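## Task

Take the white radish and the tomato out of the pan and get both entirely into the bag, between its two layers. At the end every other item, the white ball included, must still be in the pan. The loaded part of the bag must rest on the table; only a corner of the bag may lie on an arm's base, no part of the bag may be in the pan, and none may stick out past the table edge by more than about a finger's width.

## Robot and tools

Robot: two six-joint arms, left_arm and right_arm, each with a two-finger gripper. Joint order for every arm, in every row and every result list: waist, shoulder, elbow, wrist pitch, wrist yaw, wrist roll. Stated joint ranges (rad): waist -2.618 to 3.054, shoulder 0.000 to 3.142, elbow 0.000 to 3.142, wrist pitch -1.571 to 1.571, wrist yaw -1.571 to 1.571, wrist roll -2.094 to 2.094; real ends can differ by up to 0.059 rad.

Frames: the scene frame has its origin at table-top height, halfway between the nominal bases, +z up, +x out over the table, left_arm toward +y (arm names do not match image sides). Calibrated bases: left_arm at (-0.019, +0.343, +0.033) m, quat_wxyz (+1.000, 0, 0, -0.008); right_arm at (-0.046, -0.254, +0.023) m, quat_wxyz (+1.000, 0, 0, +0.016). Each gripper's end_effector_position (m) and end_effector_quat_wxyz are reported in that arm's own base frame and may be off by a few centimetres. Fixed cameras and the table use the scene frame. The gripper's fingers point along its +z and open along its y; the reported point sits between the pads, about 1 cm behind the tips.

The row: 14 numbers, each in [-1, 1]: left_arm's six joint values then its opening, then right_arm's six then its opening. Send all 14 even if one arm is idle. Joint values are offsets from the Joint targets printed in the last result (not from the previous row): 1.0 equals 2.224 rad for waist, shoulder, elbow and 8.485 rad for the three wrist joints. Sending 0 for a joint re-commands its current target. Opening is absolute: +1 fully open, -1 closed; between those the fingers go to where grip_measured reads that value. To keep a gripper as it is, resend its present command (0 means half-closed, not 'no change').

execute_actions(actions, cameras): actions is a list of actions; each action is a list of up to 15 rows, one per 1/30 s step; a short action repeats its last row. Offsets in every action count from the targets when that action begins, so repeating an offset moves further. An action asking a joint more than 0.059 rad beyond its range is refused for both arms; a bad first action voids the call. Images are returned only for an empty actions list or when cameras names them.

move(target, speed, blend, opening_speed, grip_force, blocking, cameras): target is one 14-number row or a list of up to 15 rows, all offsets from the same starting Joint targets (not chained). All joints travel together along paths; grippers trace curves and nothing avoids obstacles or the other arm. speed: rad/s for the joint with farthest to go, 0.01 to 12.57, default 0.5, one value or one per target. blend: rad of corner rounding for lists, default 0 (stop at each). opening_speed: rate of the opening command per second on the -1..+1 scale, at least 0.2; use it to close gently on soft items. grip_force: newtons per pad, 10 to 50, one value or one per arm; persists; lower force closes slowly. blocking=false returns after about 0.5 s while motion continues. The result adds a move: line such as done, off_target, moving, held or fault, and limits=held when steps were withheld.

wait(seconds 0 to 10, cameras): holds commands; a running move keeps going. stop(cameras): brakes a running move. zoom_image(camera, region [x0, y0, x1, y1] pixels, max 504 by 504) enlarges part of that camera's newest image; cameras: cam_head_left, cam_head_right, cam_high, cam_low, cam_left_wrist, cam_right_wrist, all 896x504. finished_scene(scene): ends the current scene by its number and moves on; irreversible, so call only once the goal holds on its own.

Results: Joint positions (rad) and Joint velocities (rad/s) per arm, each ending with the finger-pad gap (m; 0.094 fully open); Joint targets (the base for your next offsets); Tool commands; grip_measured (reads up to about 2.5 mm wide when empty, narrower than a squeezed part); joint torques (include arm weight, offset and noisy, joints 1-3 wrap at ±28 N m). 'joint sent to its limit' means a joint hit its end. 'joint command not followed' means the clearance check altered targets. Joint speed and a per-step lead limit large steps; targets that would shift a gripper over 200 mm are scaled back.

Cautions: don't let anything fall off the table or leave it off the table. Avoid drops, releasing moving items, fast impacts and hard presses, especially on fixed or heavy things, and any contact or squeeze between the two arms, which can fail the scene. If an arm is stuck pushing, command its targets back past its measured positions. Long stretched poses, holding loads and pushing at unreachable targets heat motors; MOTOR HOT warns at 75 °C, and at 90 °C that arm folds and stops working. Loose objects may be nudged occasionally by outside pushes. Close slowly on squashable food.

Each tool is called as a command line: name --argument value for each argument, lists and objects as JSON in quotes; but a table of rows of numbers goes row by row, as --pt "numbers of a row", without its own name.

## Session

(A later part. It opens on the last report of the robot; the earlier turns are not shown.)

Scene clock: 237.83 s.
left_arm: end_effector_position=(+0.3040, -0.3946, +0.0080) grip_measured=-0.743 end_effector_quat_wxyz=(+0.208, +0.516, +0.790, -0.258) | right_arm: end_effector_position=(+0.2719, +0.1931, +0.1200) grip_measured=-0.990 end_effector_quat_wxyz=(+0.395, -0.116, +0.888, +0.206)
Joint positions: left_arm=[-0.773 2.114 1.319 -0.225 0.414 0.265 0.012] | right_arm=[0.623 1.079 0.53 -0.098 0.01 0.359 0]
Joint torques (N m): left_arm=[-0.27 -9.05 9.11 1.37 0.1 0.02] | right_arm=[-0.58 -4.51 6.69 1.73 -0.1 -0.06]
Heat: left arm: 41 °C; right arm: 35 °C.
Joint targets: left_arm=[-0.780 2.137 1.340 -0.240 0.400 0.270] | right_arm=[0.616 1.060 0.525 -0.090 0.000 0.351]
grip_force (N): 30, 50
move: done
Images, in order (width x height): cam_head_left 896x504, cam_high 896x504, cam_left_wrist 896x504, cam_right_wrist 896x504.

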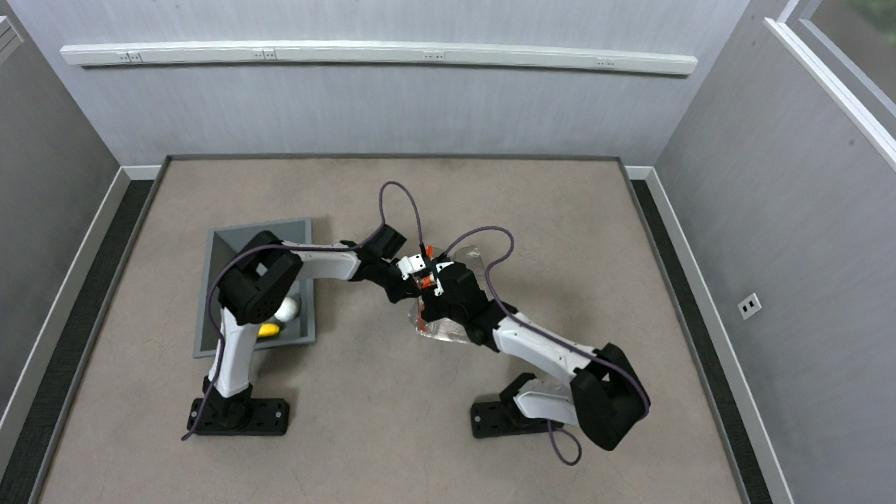

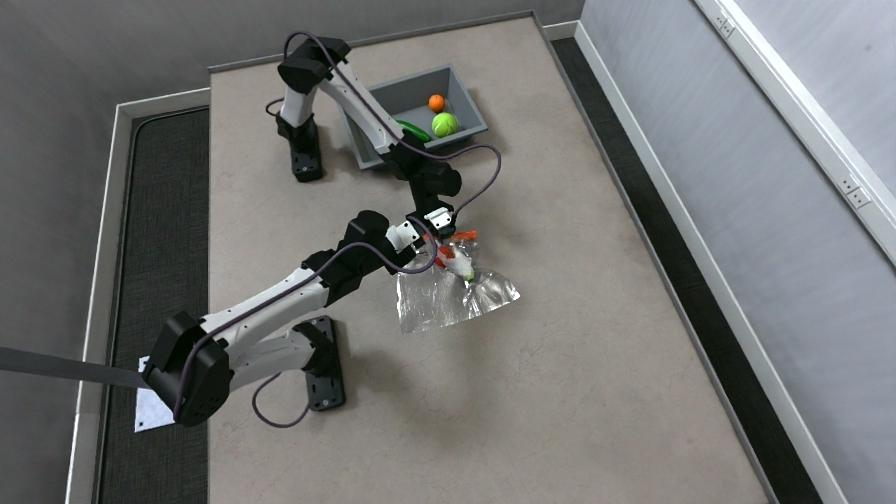

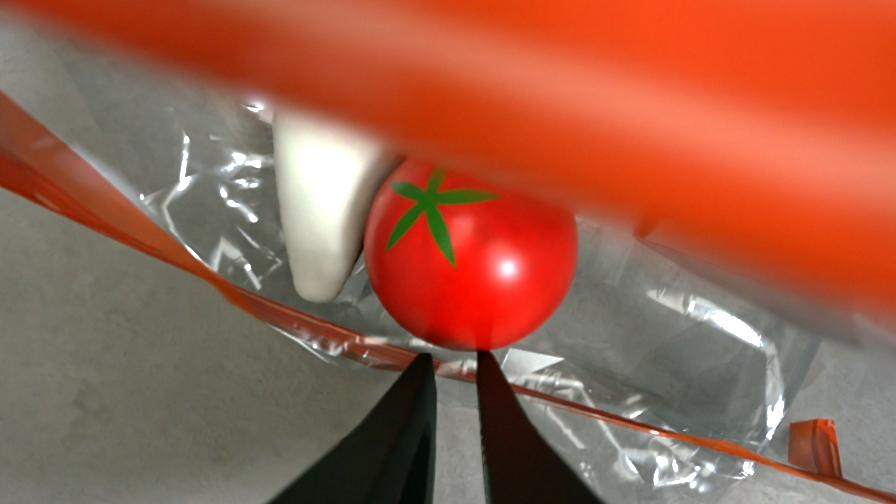

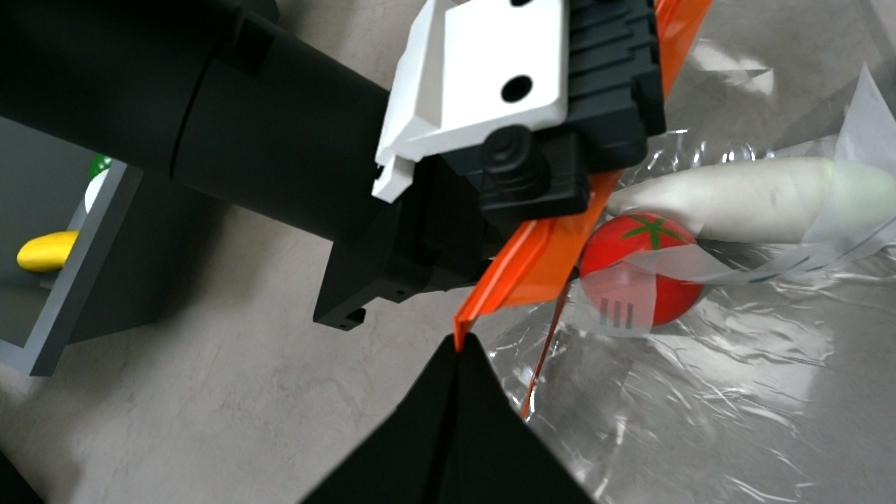

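move --target '[0.0243,-0.0724,-0.2644,0.1154,0,0,-0.745,0,0,0,0,0,0,-1]' --speed 0.6 --cameras '["cam_head_left","cam_left_wrist","cam_right_wrist","cam_low"]'

Scene clock: 243.03 s.
left_arm: end_effector_position=(+0.3032, -0.3664, +0.0266) grip_measured=-0.743 end_effector_quat_wxyz=(+0.441, +0.495, +0.692, -0.287) | right_arm: end_effector_position=(+0.2714, +0.1928, +0.1192) grip_measured=-0.990 end_effector_quat_wxyz=(+0.394, -0.116, +0.889, +0.205)
Joint positions: left_arm=[-0.732 2.005 0.762 0.733 0.413 0.265 0.012] | right_arm=[0.623 1.079 0.53 -0.102 0.009 0.359 0]
Joint torques (N m): left_arm=[0.72 -10.97 4.59 2.27 0.02 -0.01] | right_arm=[-0.59 -4.49 6.71 1.77 -0.11 -0.06]
Heat: left arm: 40 °C; right arm: 35 °C.
Joint targets: left_arm=[-0.726 1.976 0.752 0.739 0.400 0.270] | right_arm=[0.616 1.060 0.525 -0.090 0.000 0.351]
grip_force (N): 30, 50
move: done
Images, in order (width x height): cam_head_left 896x504, cam_low 896x504, cam_left_wrist 896x504, cam_right_wrist 896x504.

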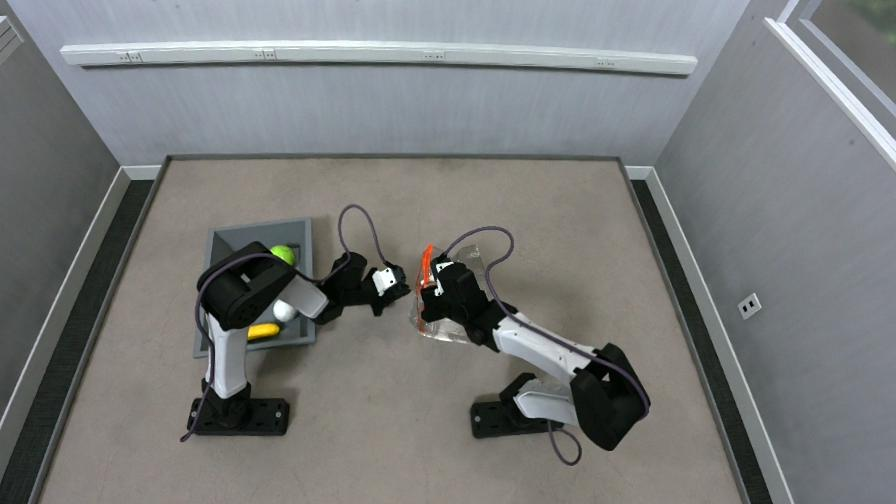

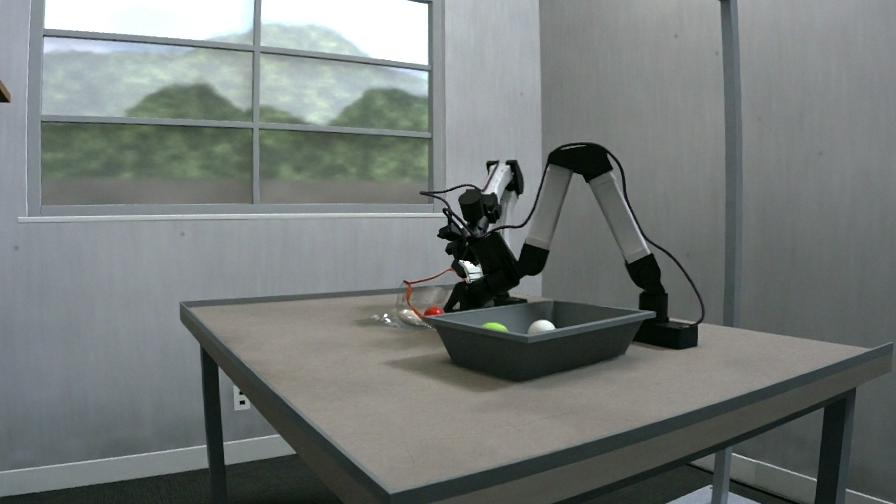

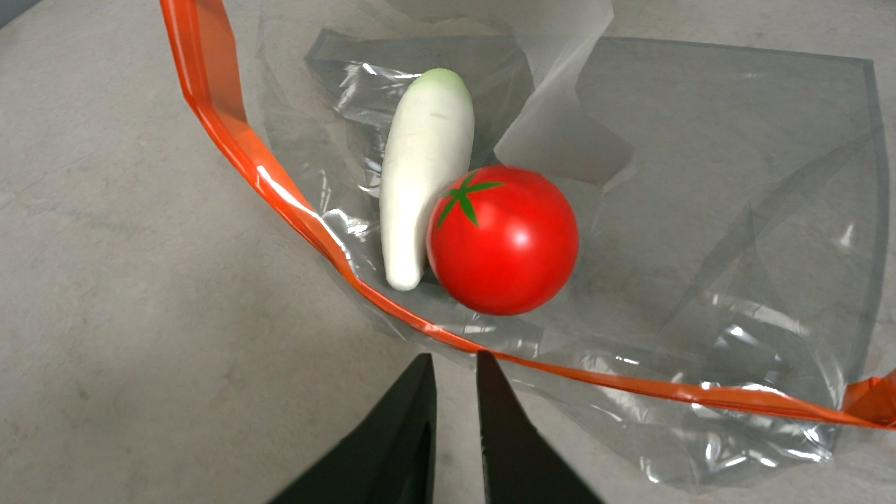

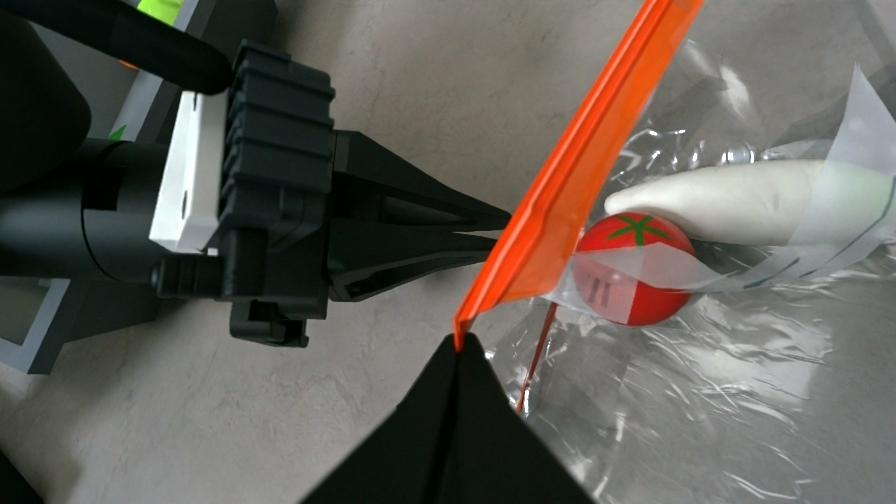

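move --target '[0,0,0,0,0,0,-0.745,0,-0.0214,0.1034,-0.0301,0,0,-1]' --speed 0.25 --cameras '["cam_head_left","cam_left_wrist","cam_right_wrist","cam_low","cam_high"]'

Scene clock: 246.27 s.
left_arm: end_effector_position=(+0.3032, -0.3665, +0.0267) grip_measured=-0.743 end_effector_quat_wxyz=(+0.441, +0.495, +0.692, -0.287) | right_arm: end_effector_position=(+0.2707, +0.1923, +0.1716) grip_measured=-0.990 end_effector_quat_wxyz=(+0.391, -0.116, +0.890, +0.204)
Joint positions: left_arm=[-0.732 2.005 0.762 0.734 0.413 0.265 0.012] | right_arm=[0.623 1.031 0.725 -0.353 0.009 0.359 0]
Joint torques (N m): left_arm=[0.7 -10.96 4.57 2.28 0.02 0] | right_arm=[-0.59 -4.29 10.25 1.68 -0.1 -0.06]
Heat: left arm: 41 °C; right arm: 35 °C.
Joint targets: left_arm=[-0.726 1.976 0.752 0.739 0.400 0.270] | right_arm=[0.616 1.013 0.755 -0.345 0.000 0.351]
grip_force (N): 30, 50
move: done
Images, in order (width x height): cam_head_left 896x504, cam_high 896x504, cam_low 896x504, cam_left_wrist 896x504, cam_right_wrist 896x504.

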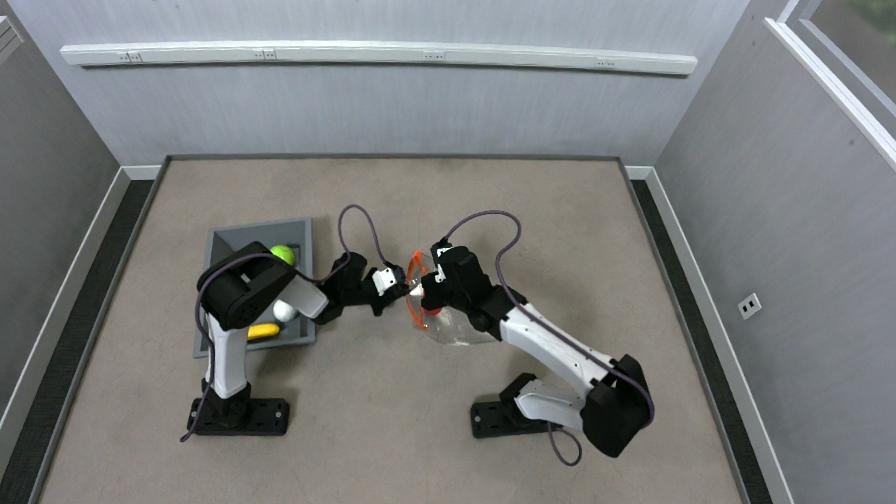

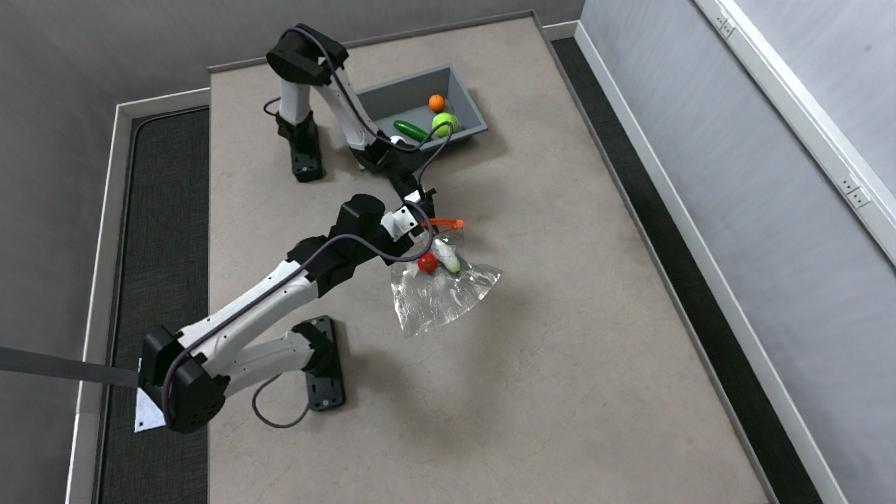

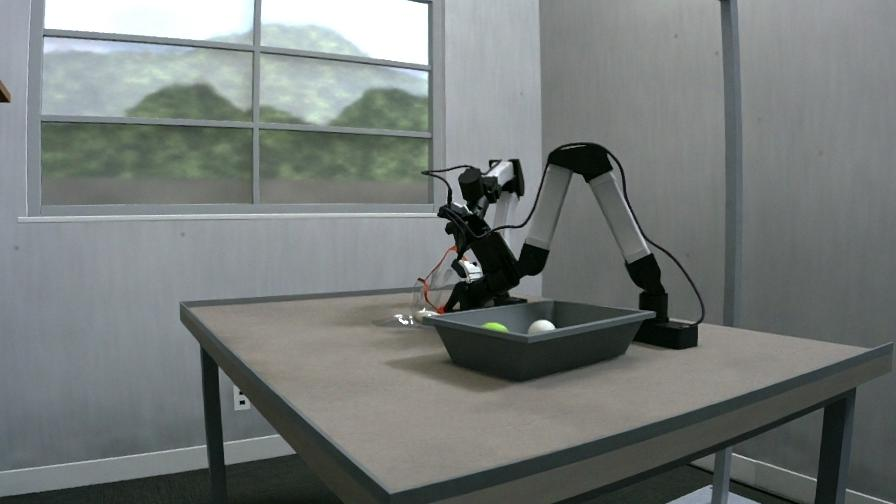

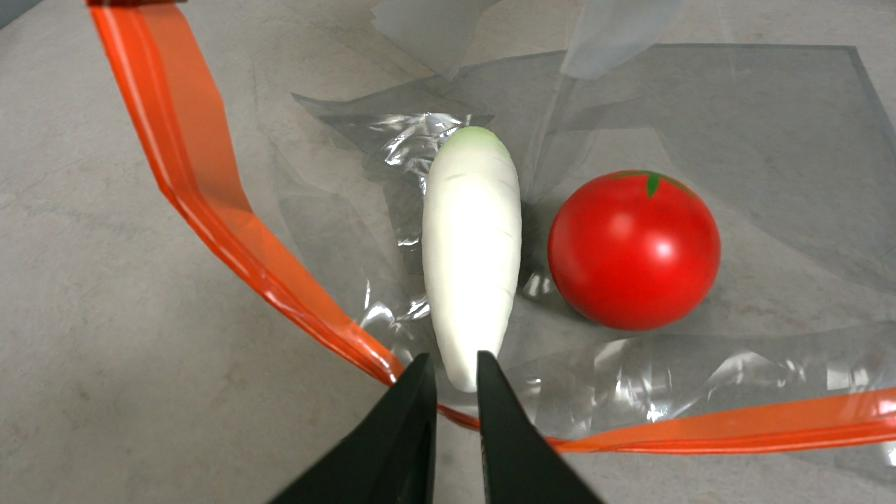

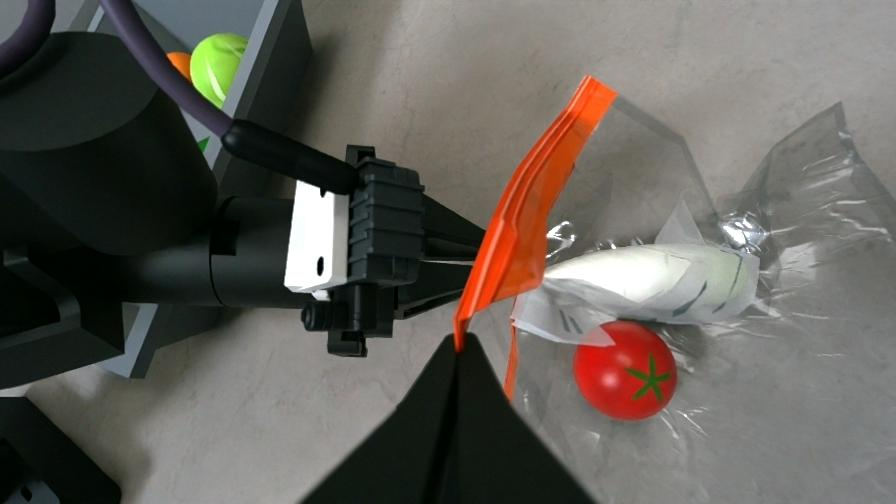

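move --target '[-0.0184,0.0742,0.071,0.0007,0,0,-0.1,0,0,0,0,0,0,-1]' --speed 0.25 --cameras '["cam_left_wrist","cam_right_wrist"]'

Scene clock: 248.20 s.
left_arm: end_effector_position=(+0.3156, -0.3974, +0.0181) grip_measured=-0.102 end_effector_quat_wxyz=(+0.445, +0.504, +0.679, -0.294) | right_arm: end_effector_position=(+0.2706, +0.1923, +0.1715) grip_measured=-0.990 end_effector_quat_wxyz=(+0.390, -0.116, +0.890, +0.204)
Joint positions: left_arm=[-0.762 2.121 0.892 0.741 0.413 0.265 0.042] | right_arm=[0.623 1.031 0.725 -0.353 0.009 0.359 0]
Joint torques (N m): left_arm=[-0.23 -8.2 7.45 2.28 0.01 0] | right_arm=[-0.61 -4.27 10.25 1.71 -0.1 -0.06]
Heat: left arm: 41 °C; right arm: 35 °C.
Joint targets: left_arm=[-0.767 2.141 0.910 0.745 0.400 0.270] | right_arm=[0.616 1.013 0.755 -0.346 0.000 0.351]
grip_force (N): 30, 50
move: done
Images, in order (width x height): cam_left_wrist 896x504, cam_right_wrist 896x504.

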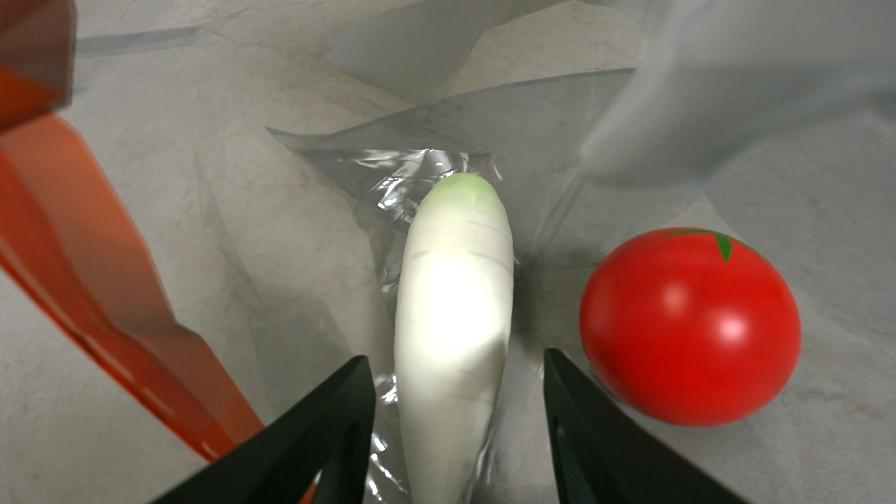

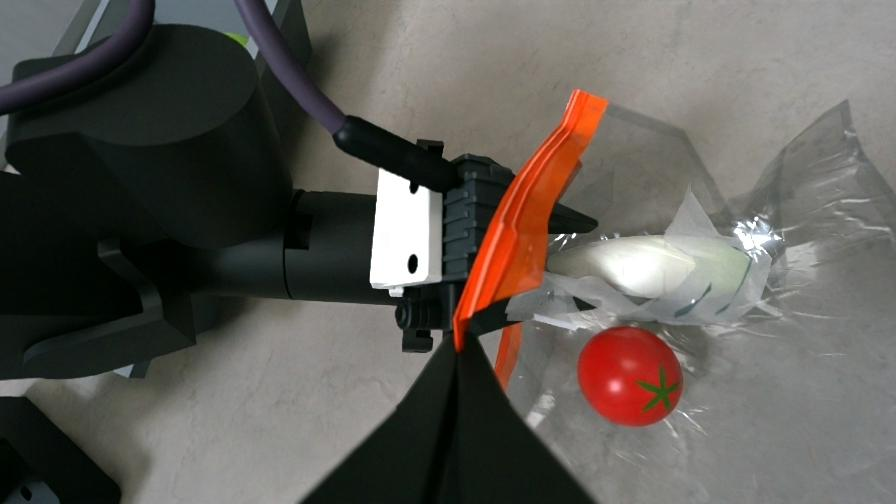

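move --target '[-0.009, 0.0674, 0.049, 0.0037,0,0,-0.1,0,0,0,0,0,0,-1]' --speed 0.2 --cameras '["cam_left_wrist"]'

Scene clock: 249.70 s.
left_arm: end_effector_position=(+0.3246, -0.4210, -0.0078) grip_measured=-0.102 end_effector_quat_wxyz=(+0.444, +0.511, +0.673, -0.299) | right_arm: end_effector_position=(+0.2702, +0.1920, +0.1708) grip_measured=-0.990 end_effector_quat_wxyz=(+0.389, -0.116, +0.891, +0.203)
Joint positions: left_arm=[-0.782 2.266 1.003 0.78 0.413 0.265 0.042] | right_arm=[0.623 1.031 0.725 -0.357 0.009 0.359 0]
Joint torques (N m): left_arm=[-0.13 -8.69 6.99 2.2 0 0] | right_arm=[-0.59 -4.29 10.25 1.75 -0.1 -0.06]
Heat: left arm: 40 °C; right arm: 35 °C.
Joint targets: left_arm=[-0.787 2.291 1.019 0.776 0.400 0.270] | right_arm=[0.616 1.013 0.755 -0.346 0.000 0.351]
grip_force (N): 30, 50
move: done
Images, in order (width x height): cam_left_wrist 896x504.

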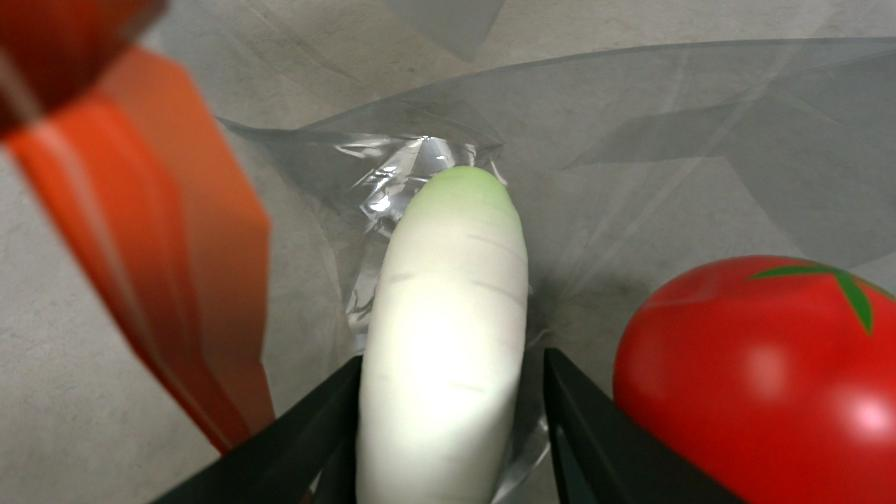

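move --target '[0,0,0,0,0,0,-0.5,0,0,0,0,0,0,-1]' --opening_speed 0.3 --cameras '["cam_left_wrist"]'

Scene clock: 255.30 s.
left_arm: end_effector_position=(+0.3247, -0.4211, -0.0076) grip_measured=-0.361 end_effector_quat_wxyz=(+0.445, +0.511, +0.672, -0.299) | right_arm: end_effector_position=(+0.2702, +0.1920, +0.1708) grip_measured=-0.990 end_effector_quat_wxyz=(+0.389, -0.116, +0.891, +0.203)
Joint positions: left_arm=[-0.782 2.266 1.003 0.781 0.413 0.265 0.03] | right_arm=[0.623 1.031 0.725 -0.357 0.009 0.359 0]
Joint torques (N m): left_arm=[-0.13 -8.72 6.99 2.19 0.02 -0.01] | right_arm=[-0.59 -4.27 10.25 1.74 -0.1 -0.06]
Heat: left arm: 39 °C; right arm: 35 °C.
Joint targets: left_arm=[-0.787 2.291 1.019 0.776 0.400 0.270] | right_arm=[0.616 1.013 0.755 -0.346 0.000 0.351]
grip_force (N): 30, 50
move: done
Images, in order (width x height): cam_left_wrist 896x504.

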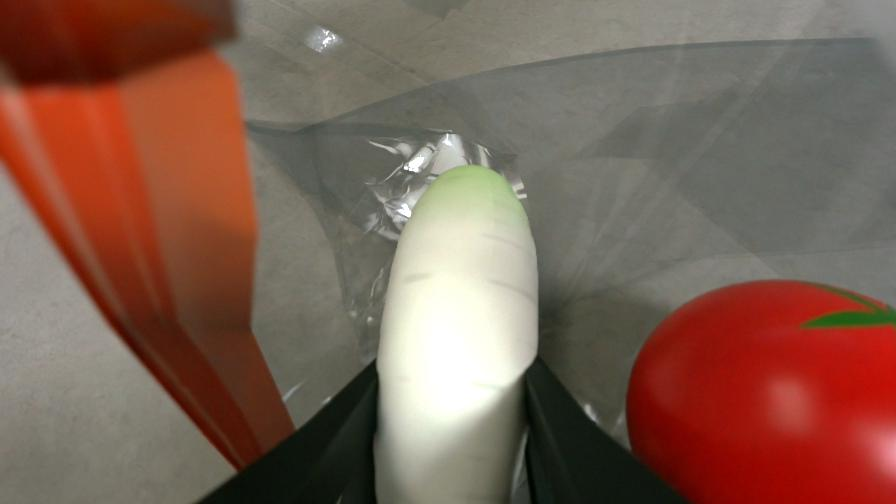

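move --pt "0 -0.0387 0 -0.0046 0 0 -0.5 0 0 0 0 0 0 -1" --pt "-0.022 0.0225 0.0778 -0.0131 0 0 -0.5 0 0 0 0 0 0 -1" --speed 0.22 --blend '[0.02,0]' --cameras '["cam_left_wrist","cam_right_wrist","cam_head_left","cam_high"]'

Scene clock: 257.87 s.
left_arm: end_effector_position=(+0.3289, -0.4631, +0.0039) grip_measured=-0.361 end_effector_quat_wxyz=(+0.445, +0.525, +0.655, -0.311) | right_arm: end_effector_position=(+0.2702, +0.1919, +0.1708) grip_measured=-0.990 end_effector_quat_wxyz=(+0.389, -0.116, +0.891, +0.203)
Joint positions: left_arm=[-0.83 2.319 1.172 0.681 0.413 0.265 0.03] | right_arm=[0.622 1.031 0.725 -0.357 0.009 0.359 0]
Joint torques (N m): left_arm=[-0.25 -9.83 7.99 2.1 0 -0.01] | right_arm=[-0.54 -4.27 10.24 1.75 -0.05 -0.06]
Heat: left arm: 39 °C; right arm: 35 °C.
Joint targets: left_arm=[-0.836 2.341 1.192 0.665 0.400 0.270] | right_arm=[0.616 1.013 0.755 -0.346 0.000 0.351]
grip_force (N): 30, 50
move: done
Images, in order (width x height): cam_head_left 896x504, cam_high 896x504, cam_left_wrist 896x504, cam_right_wrist 896x504.

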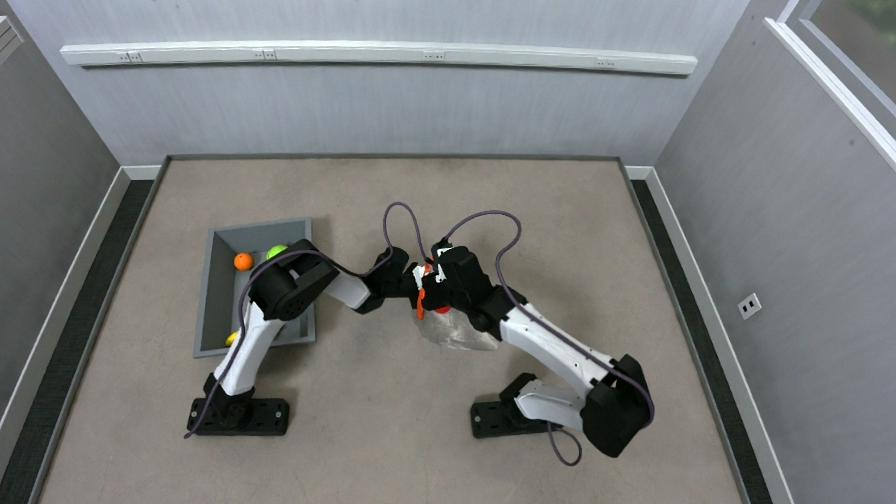

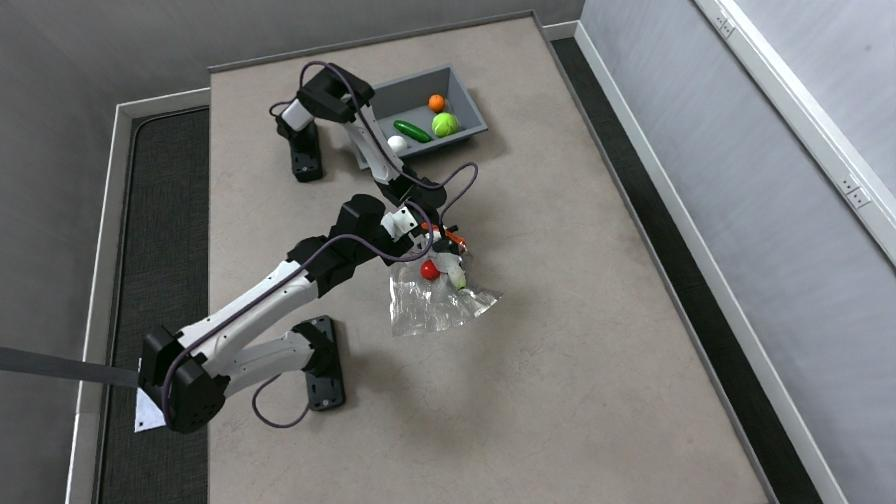

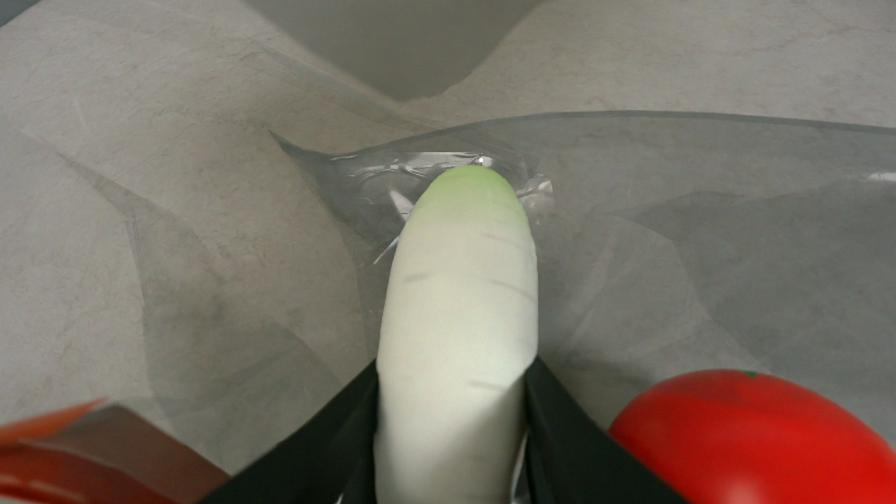

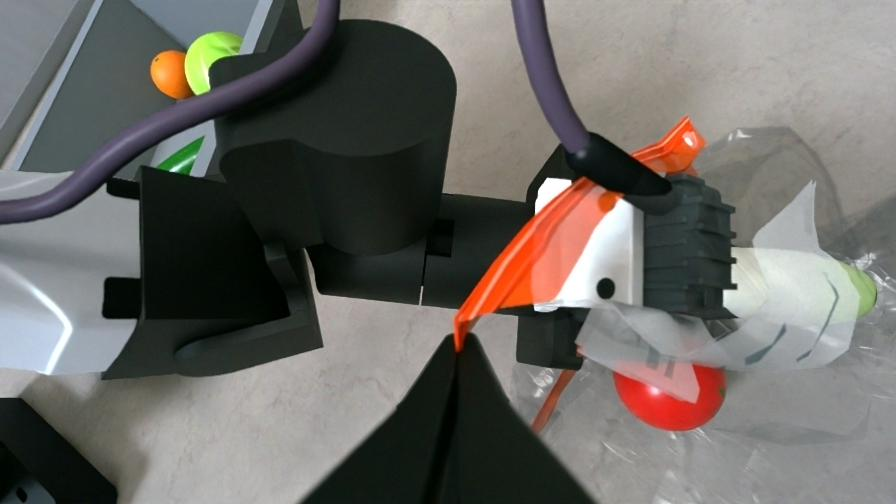

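zoom_image --camera "cam_right_wrist" --region '[440, 90, 800, 400]'

zoom_image --camera "cam_head_left" --region '[370, 220, 520, 370]'

zoom_image --camera "cam_high" --region '[380, 190, 530, 340]'

Scaled by 1.400 from the camera's 896x504 image, which has a finer 1280x720 frame.

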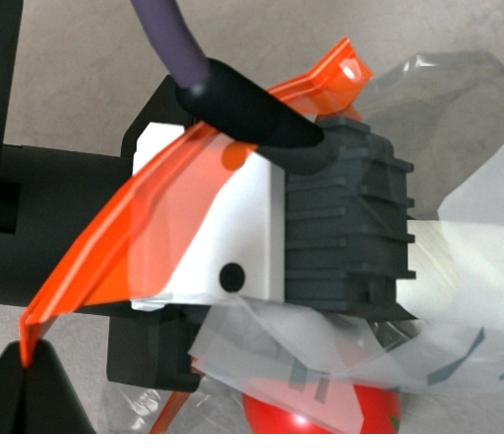

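Scaled by 3.360 from the camera's 896x504 image, which has a finer 1280x720 frame.

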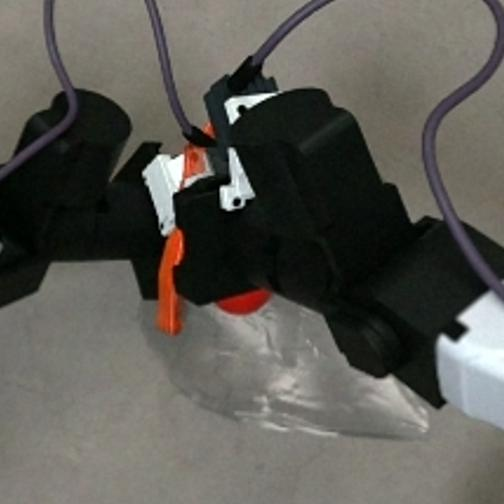

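Scaled by 3.360 from the camera's 896x504 image, which has a finer 1280x720 frame.

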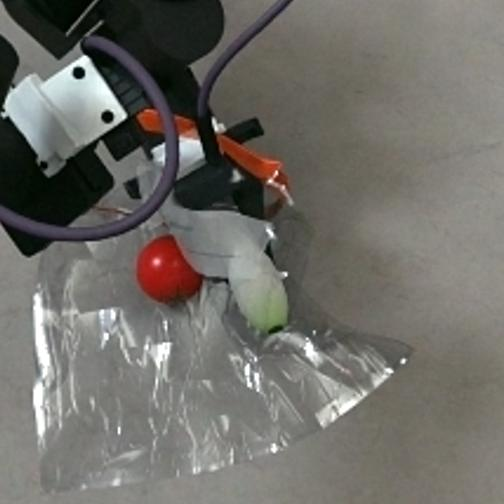

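move --pt "0 0.0155 0 0.0042 0 0 -0.5 0 0 0 0 0 0 -1" --pt "0 0.0155 0 0.0042 0 0 -0.12 0 0 0 0 0 0 -1" --speed 0.2 --opening_speed 0.5 --cameras '["cam_left_wrist","cam_right_wrist"]'

Scene clock: 261.07 s.
left_arm: end_effector_position=(+0.3288, -0.4629, -0.0065) grip_measured=-0.122 end_effector_quat_wxyz=(+0.443, +0.526, +0.656, -0.311) | right_arm: end_effector_position=(+0.2700, +0.1917, +0.1703) grip_measured=-0.990 end_effector_quat_wxyz=(+0.388, -0.116, +0.892, +0.202)
Joint positions: left_arm=[-0.83 2.348 1.175 0.704 0.413 0.265 0.041] | right_arm=[0.622 1.031 0.725 -0.359 0.009 0.359 0]
Joint torques (N m): left_arm=[-0.25 -9.47 7.65 2.22 0.02 -0.01] | right_arm=[-0.55 -4.27 10.25 1.77 -0.1 -0.06]
Heat: left arm: 39 °C; right arm: 35 °C.
Joint targets: left_arm=[-0.836 2.375 1.192 0.700 0.400 0.270] | right_arm=[0.616 1.013 0.755 -0.346 0.000 0.351]
grip_force (N): 30, 50
move: done
Images, in order (width x height): cam_left_wrist 896x504, cam_right_wrist 896x504.

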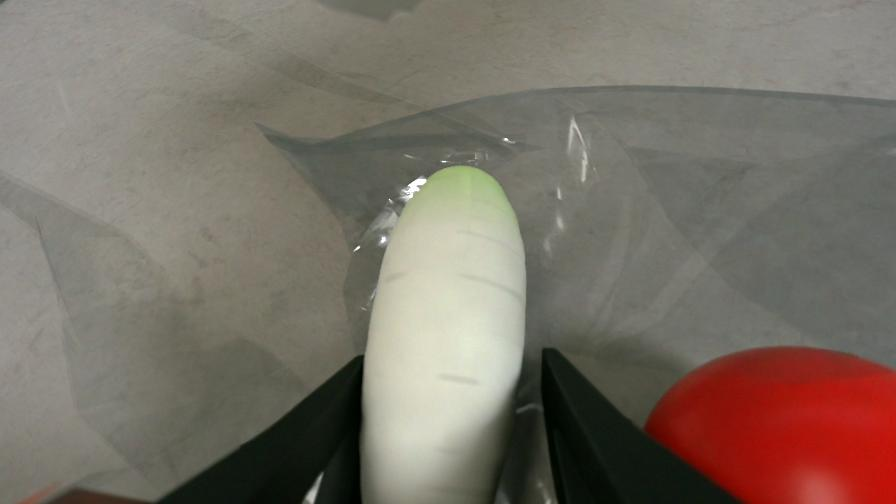

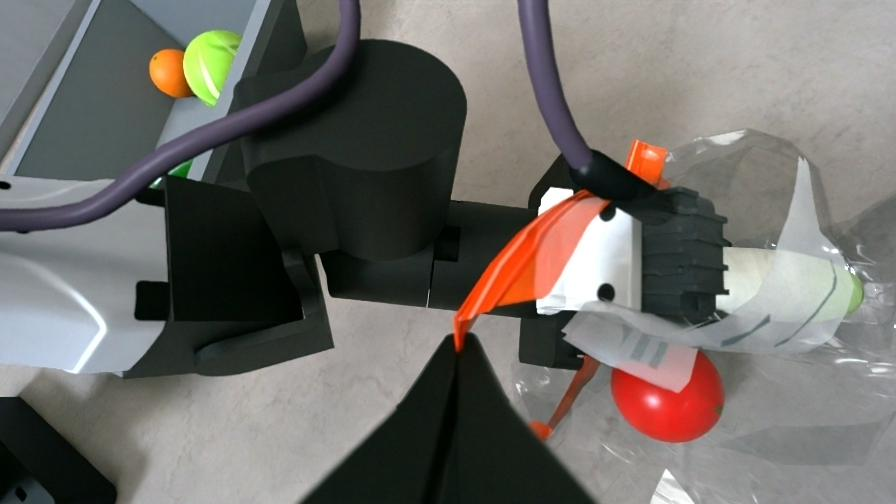

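move --target '[0,0,0,0,0,0,-0.12,0,0.0189,0.1097,-0.0276,0,0,-1]' --speed 0.22 --cameras '["cam_left_wrist","cam_right_wrist","cam_head_left","cam_low"]'

zoom_image --camera "cam_low" --region '[360, 200, 520, 345]'

Scene clock: 263.13 s.
left_arm: end_effector_position=(+0.3317, -0.4734, +0.0119) grip_measured=-0.122 end_effector_quat_wxyz=(+0.472, +0.524, +0.633, -0.319) | right_arm: end_effector_position=(+0.2630, +0.1839, +0.2021) grip_measured=-0.990 end_effector_quat_wxyz=(+0.349, -0.116, +0.913, +0.178)
Joint positions: left_arm=[-0.837 2.348 1.191 0.763 0.418 0.265 0.041] | right_arm=[0.618 1.063 0.94 -0.643 0.014 0.358 0]
Joint torques (N m): left_arm=[0.34 -9.59 6.2 1.6 -0.05 -0.02] | right_arm=[-0.1 -3.48 12.75 2.13 -0.14 -0.05]
Heat: left arm: 39 °C; right arm: 35 °C.
Joint targets: left_arm=[-0.836 2.375 1.192 0.701 0.400 0.270] | right_arm=[0.616 1.055 0.999 -0.580 0.000 0.351]
grip_force (N): 30, 50
move: off_target (left_arm, right_arm); left_arm: the wrist pitch is farthest, 0.063 rad from its target; right_arm: the wrist pitch is farthest, 0.062 rad from its target
Images, in order (width x height): cam_head_left 896x504, cam_low 896x504, cam_left_wrist 896x504, cam_right_wrist 896x504.

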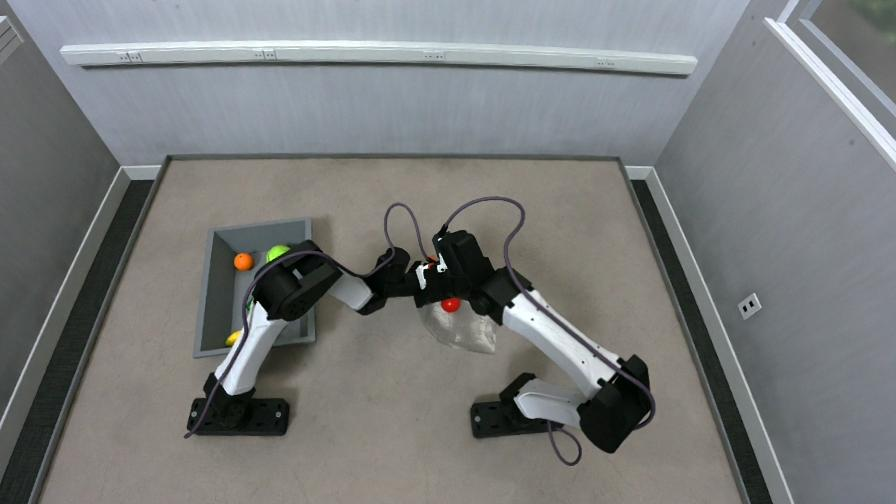

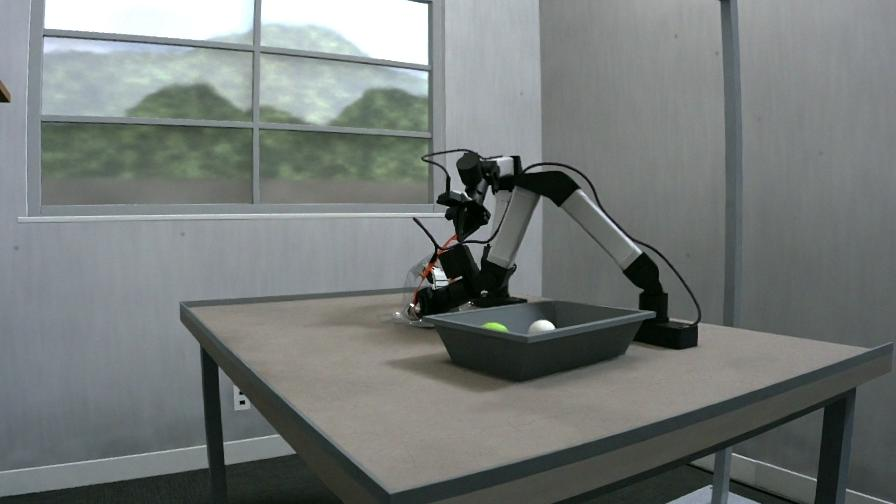

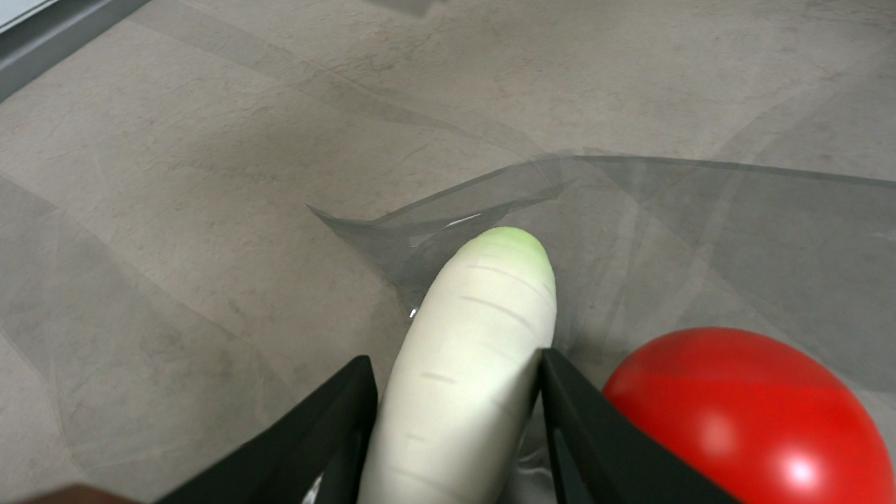

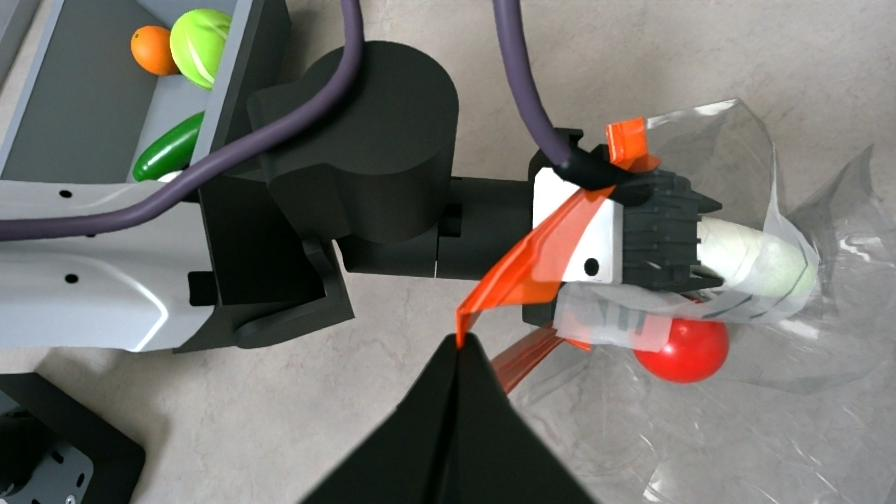

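Scaled by 3.150 from the camera's 896x504 image, which has a finer 1280x720 frame.

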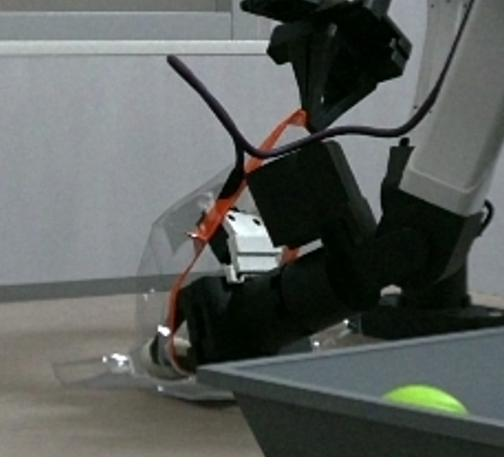

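move --target '[0,0,0,0,0,0,-0.12,0,-0.0112,-0.1277,0.0247,0,0,-1]' --speed 0.25 --cameras '["cam_left_wrist","cam_right_wrist"]'

Scene clock: 265.63 s.
left_arm: end_effector_position=(+0.3290, -0.4701, +0.0021) grip_measured=-0.122 end_effector_quat_wxyz=(+0.454, +0.527, +0.646, -0.315) | right_arm: end_effector_position=(+0.2663, +0.1872, +0.1545) grip_measured=-0.990 end_effector_quat_wxyz=(+0.364, -0.116, +0.905, +0.188)
Joint positions: left_arm=[-0.837 2.348 1.191 0.717 0.416 0.265 0.041] | right_arm=[0.618 1.051 0.717 -0.392 0.009 0.358 0]
Joint torques (N m): left_arm=[0.34 -9.59 6.19 2.08 -0.03 -0.01] | right_arm=[-0.1 -4.64 7.09 1.79 -0.11 -0.06]
Heat: left arm: 39 °C; right arm: 35 °C.
Joint targets: left_arm=[-0.836 2.375 1.192 0.700 0.400 0.270] | right_arm=[0.616 1.030 0.715 -0.370 0.000 0.351]
grip_force (N): 30, 50
move: done
Images, in order (width x height): cam_left_wrist 896x504, cam_right_wrist 896x504.

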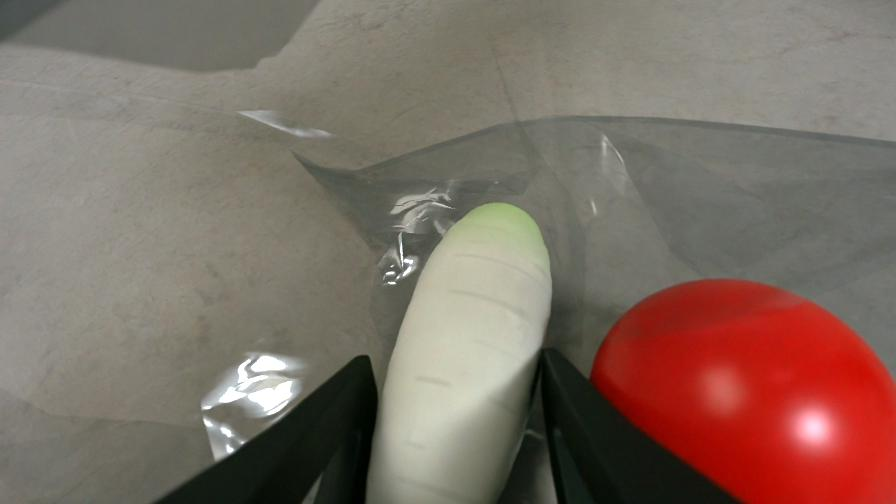

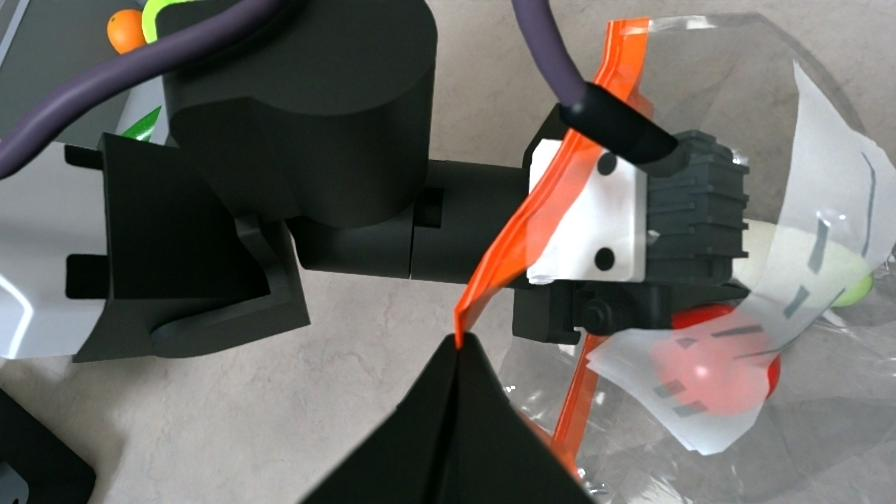

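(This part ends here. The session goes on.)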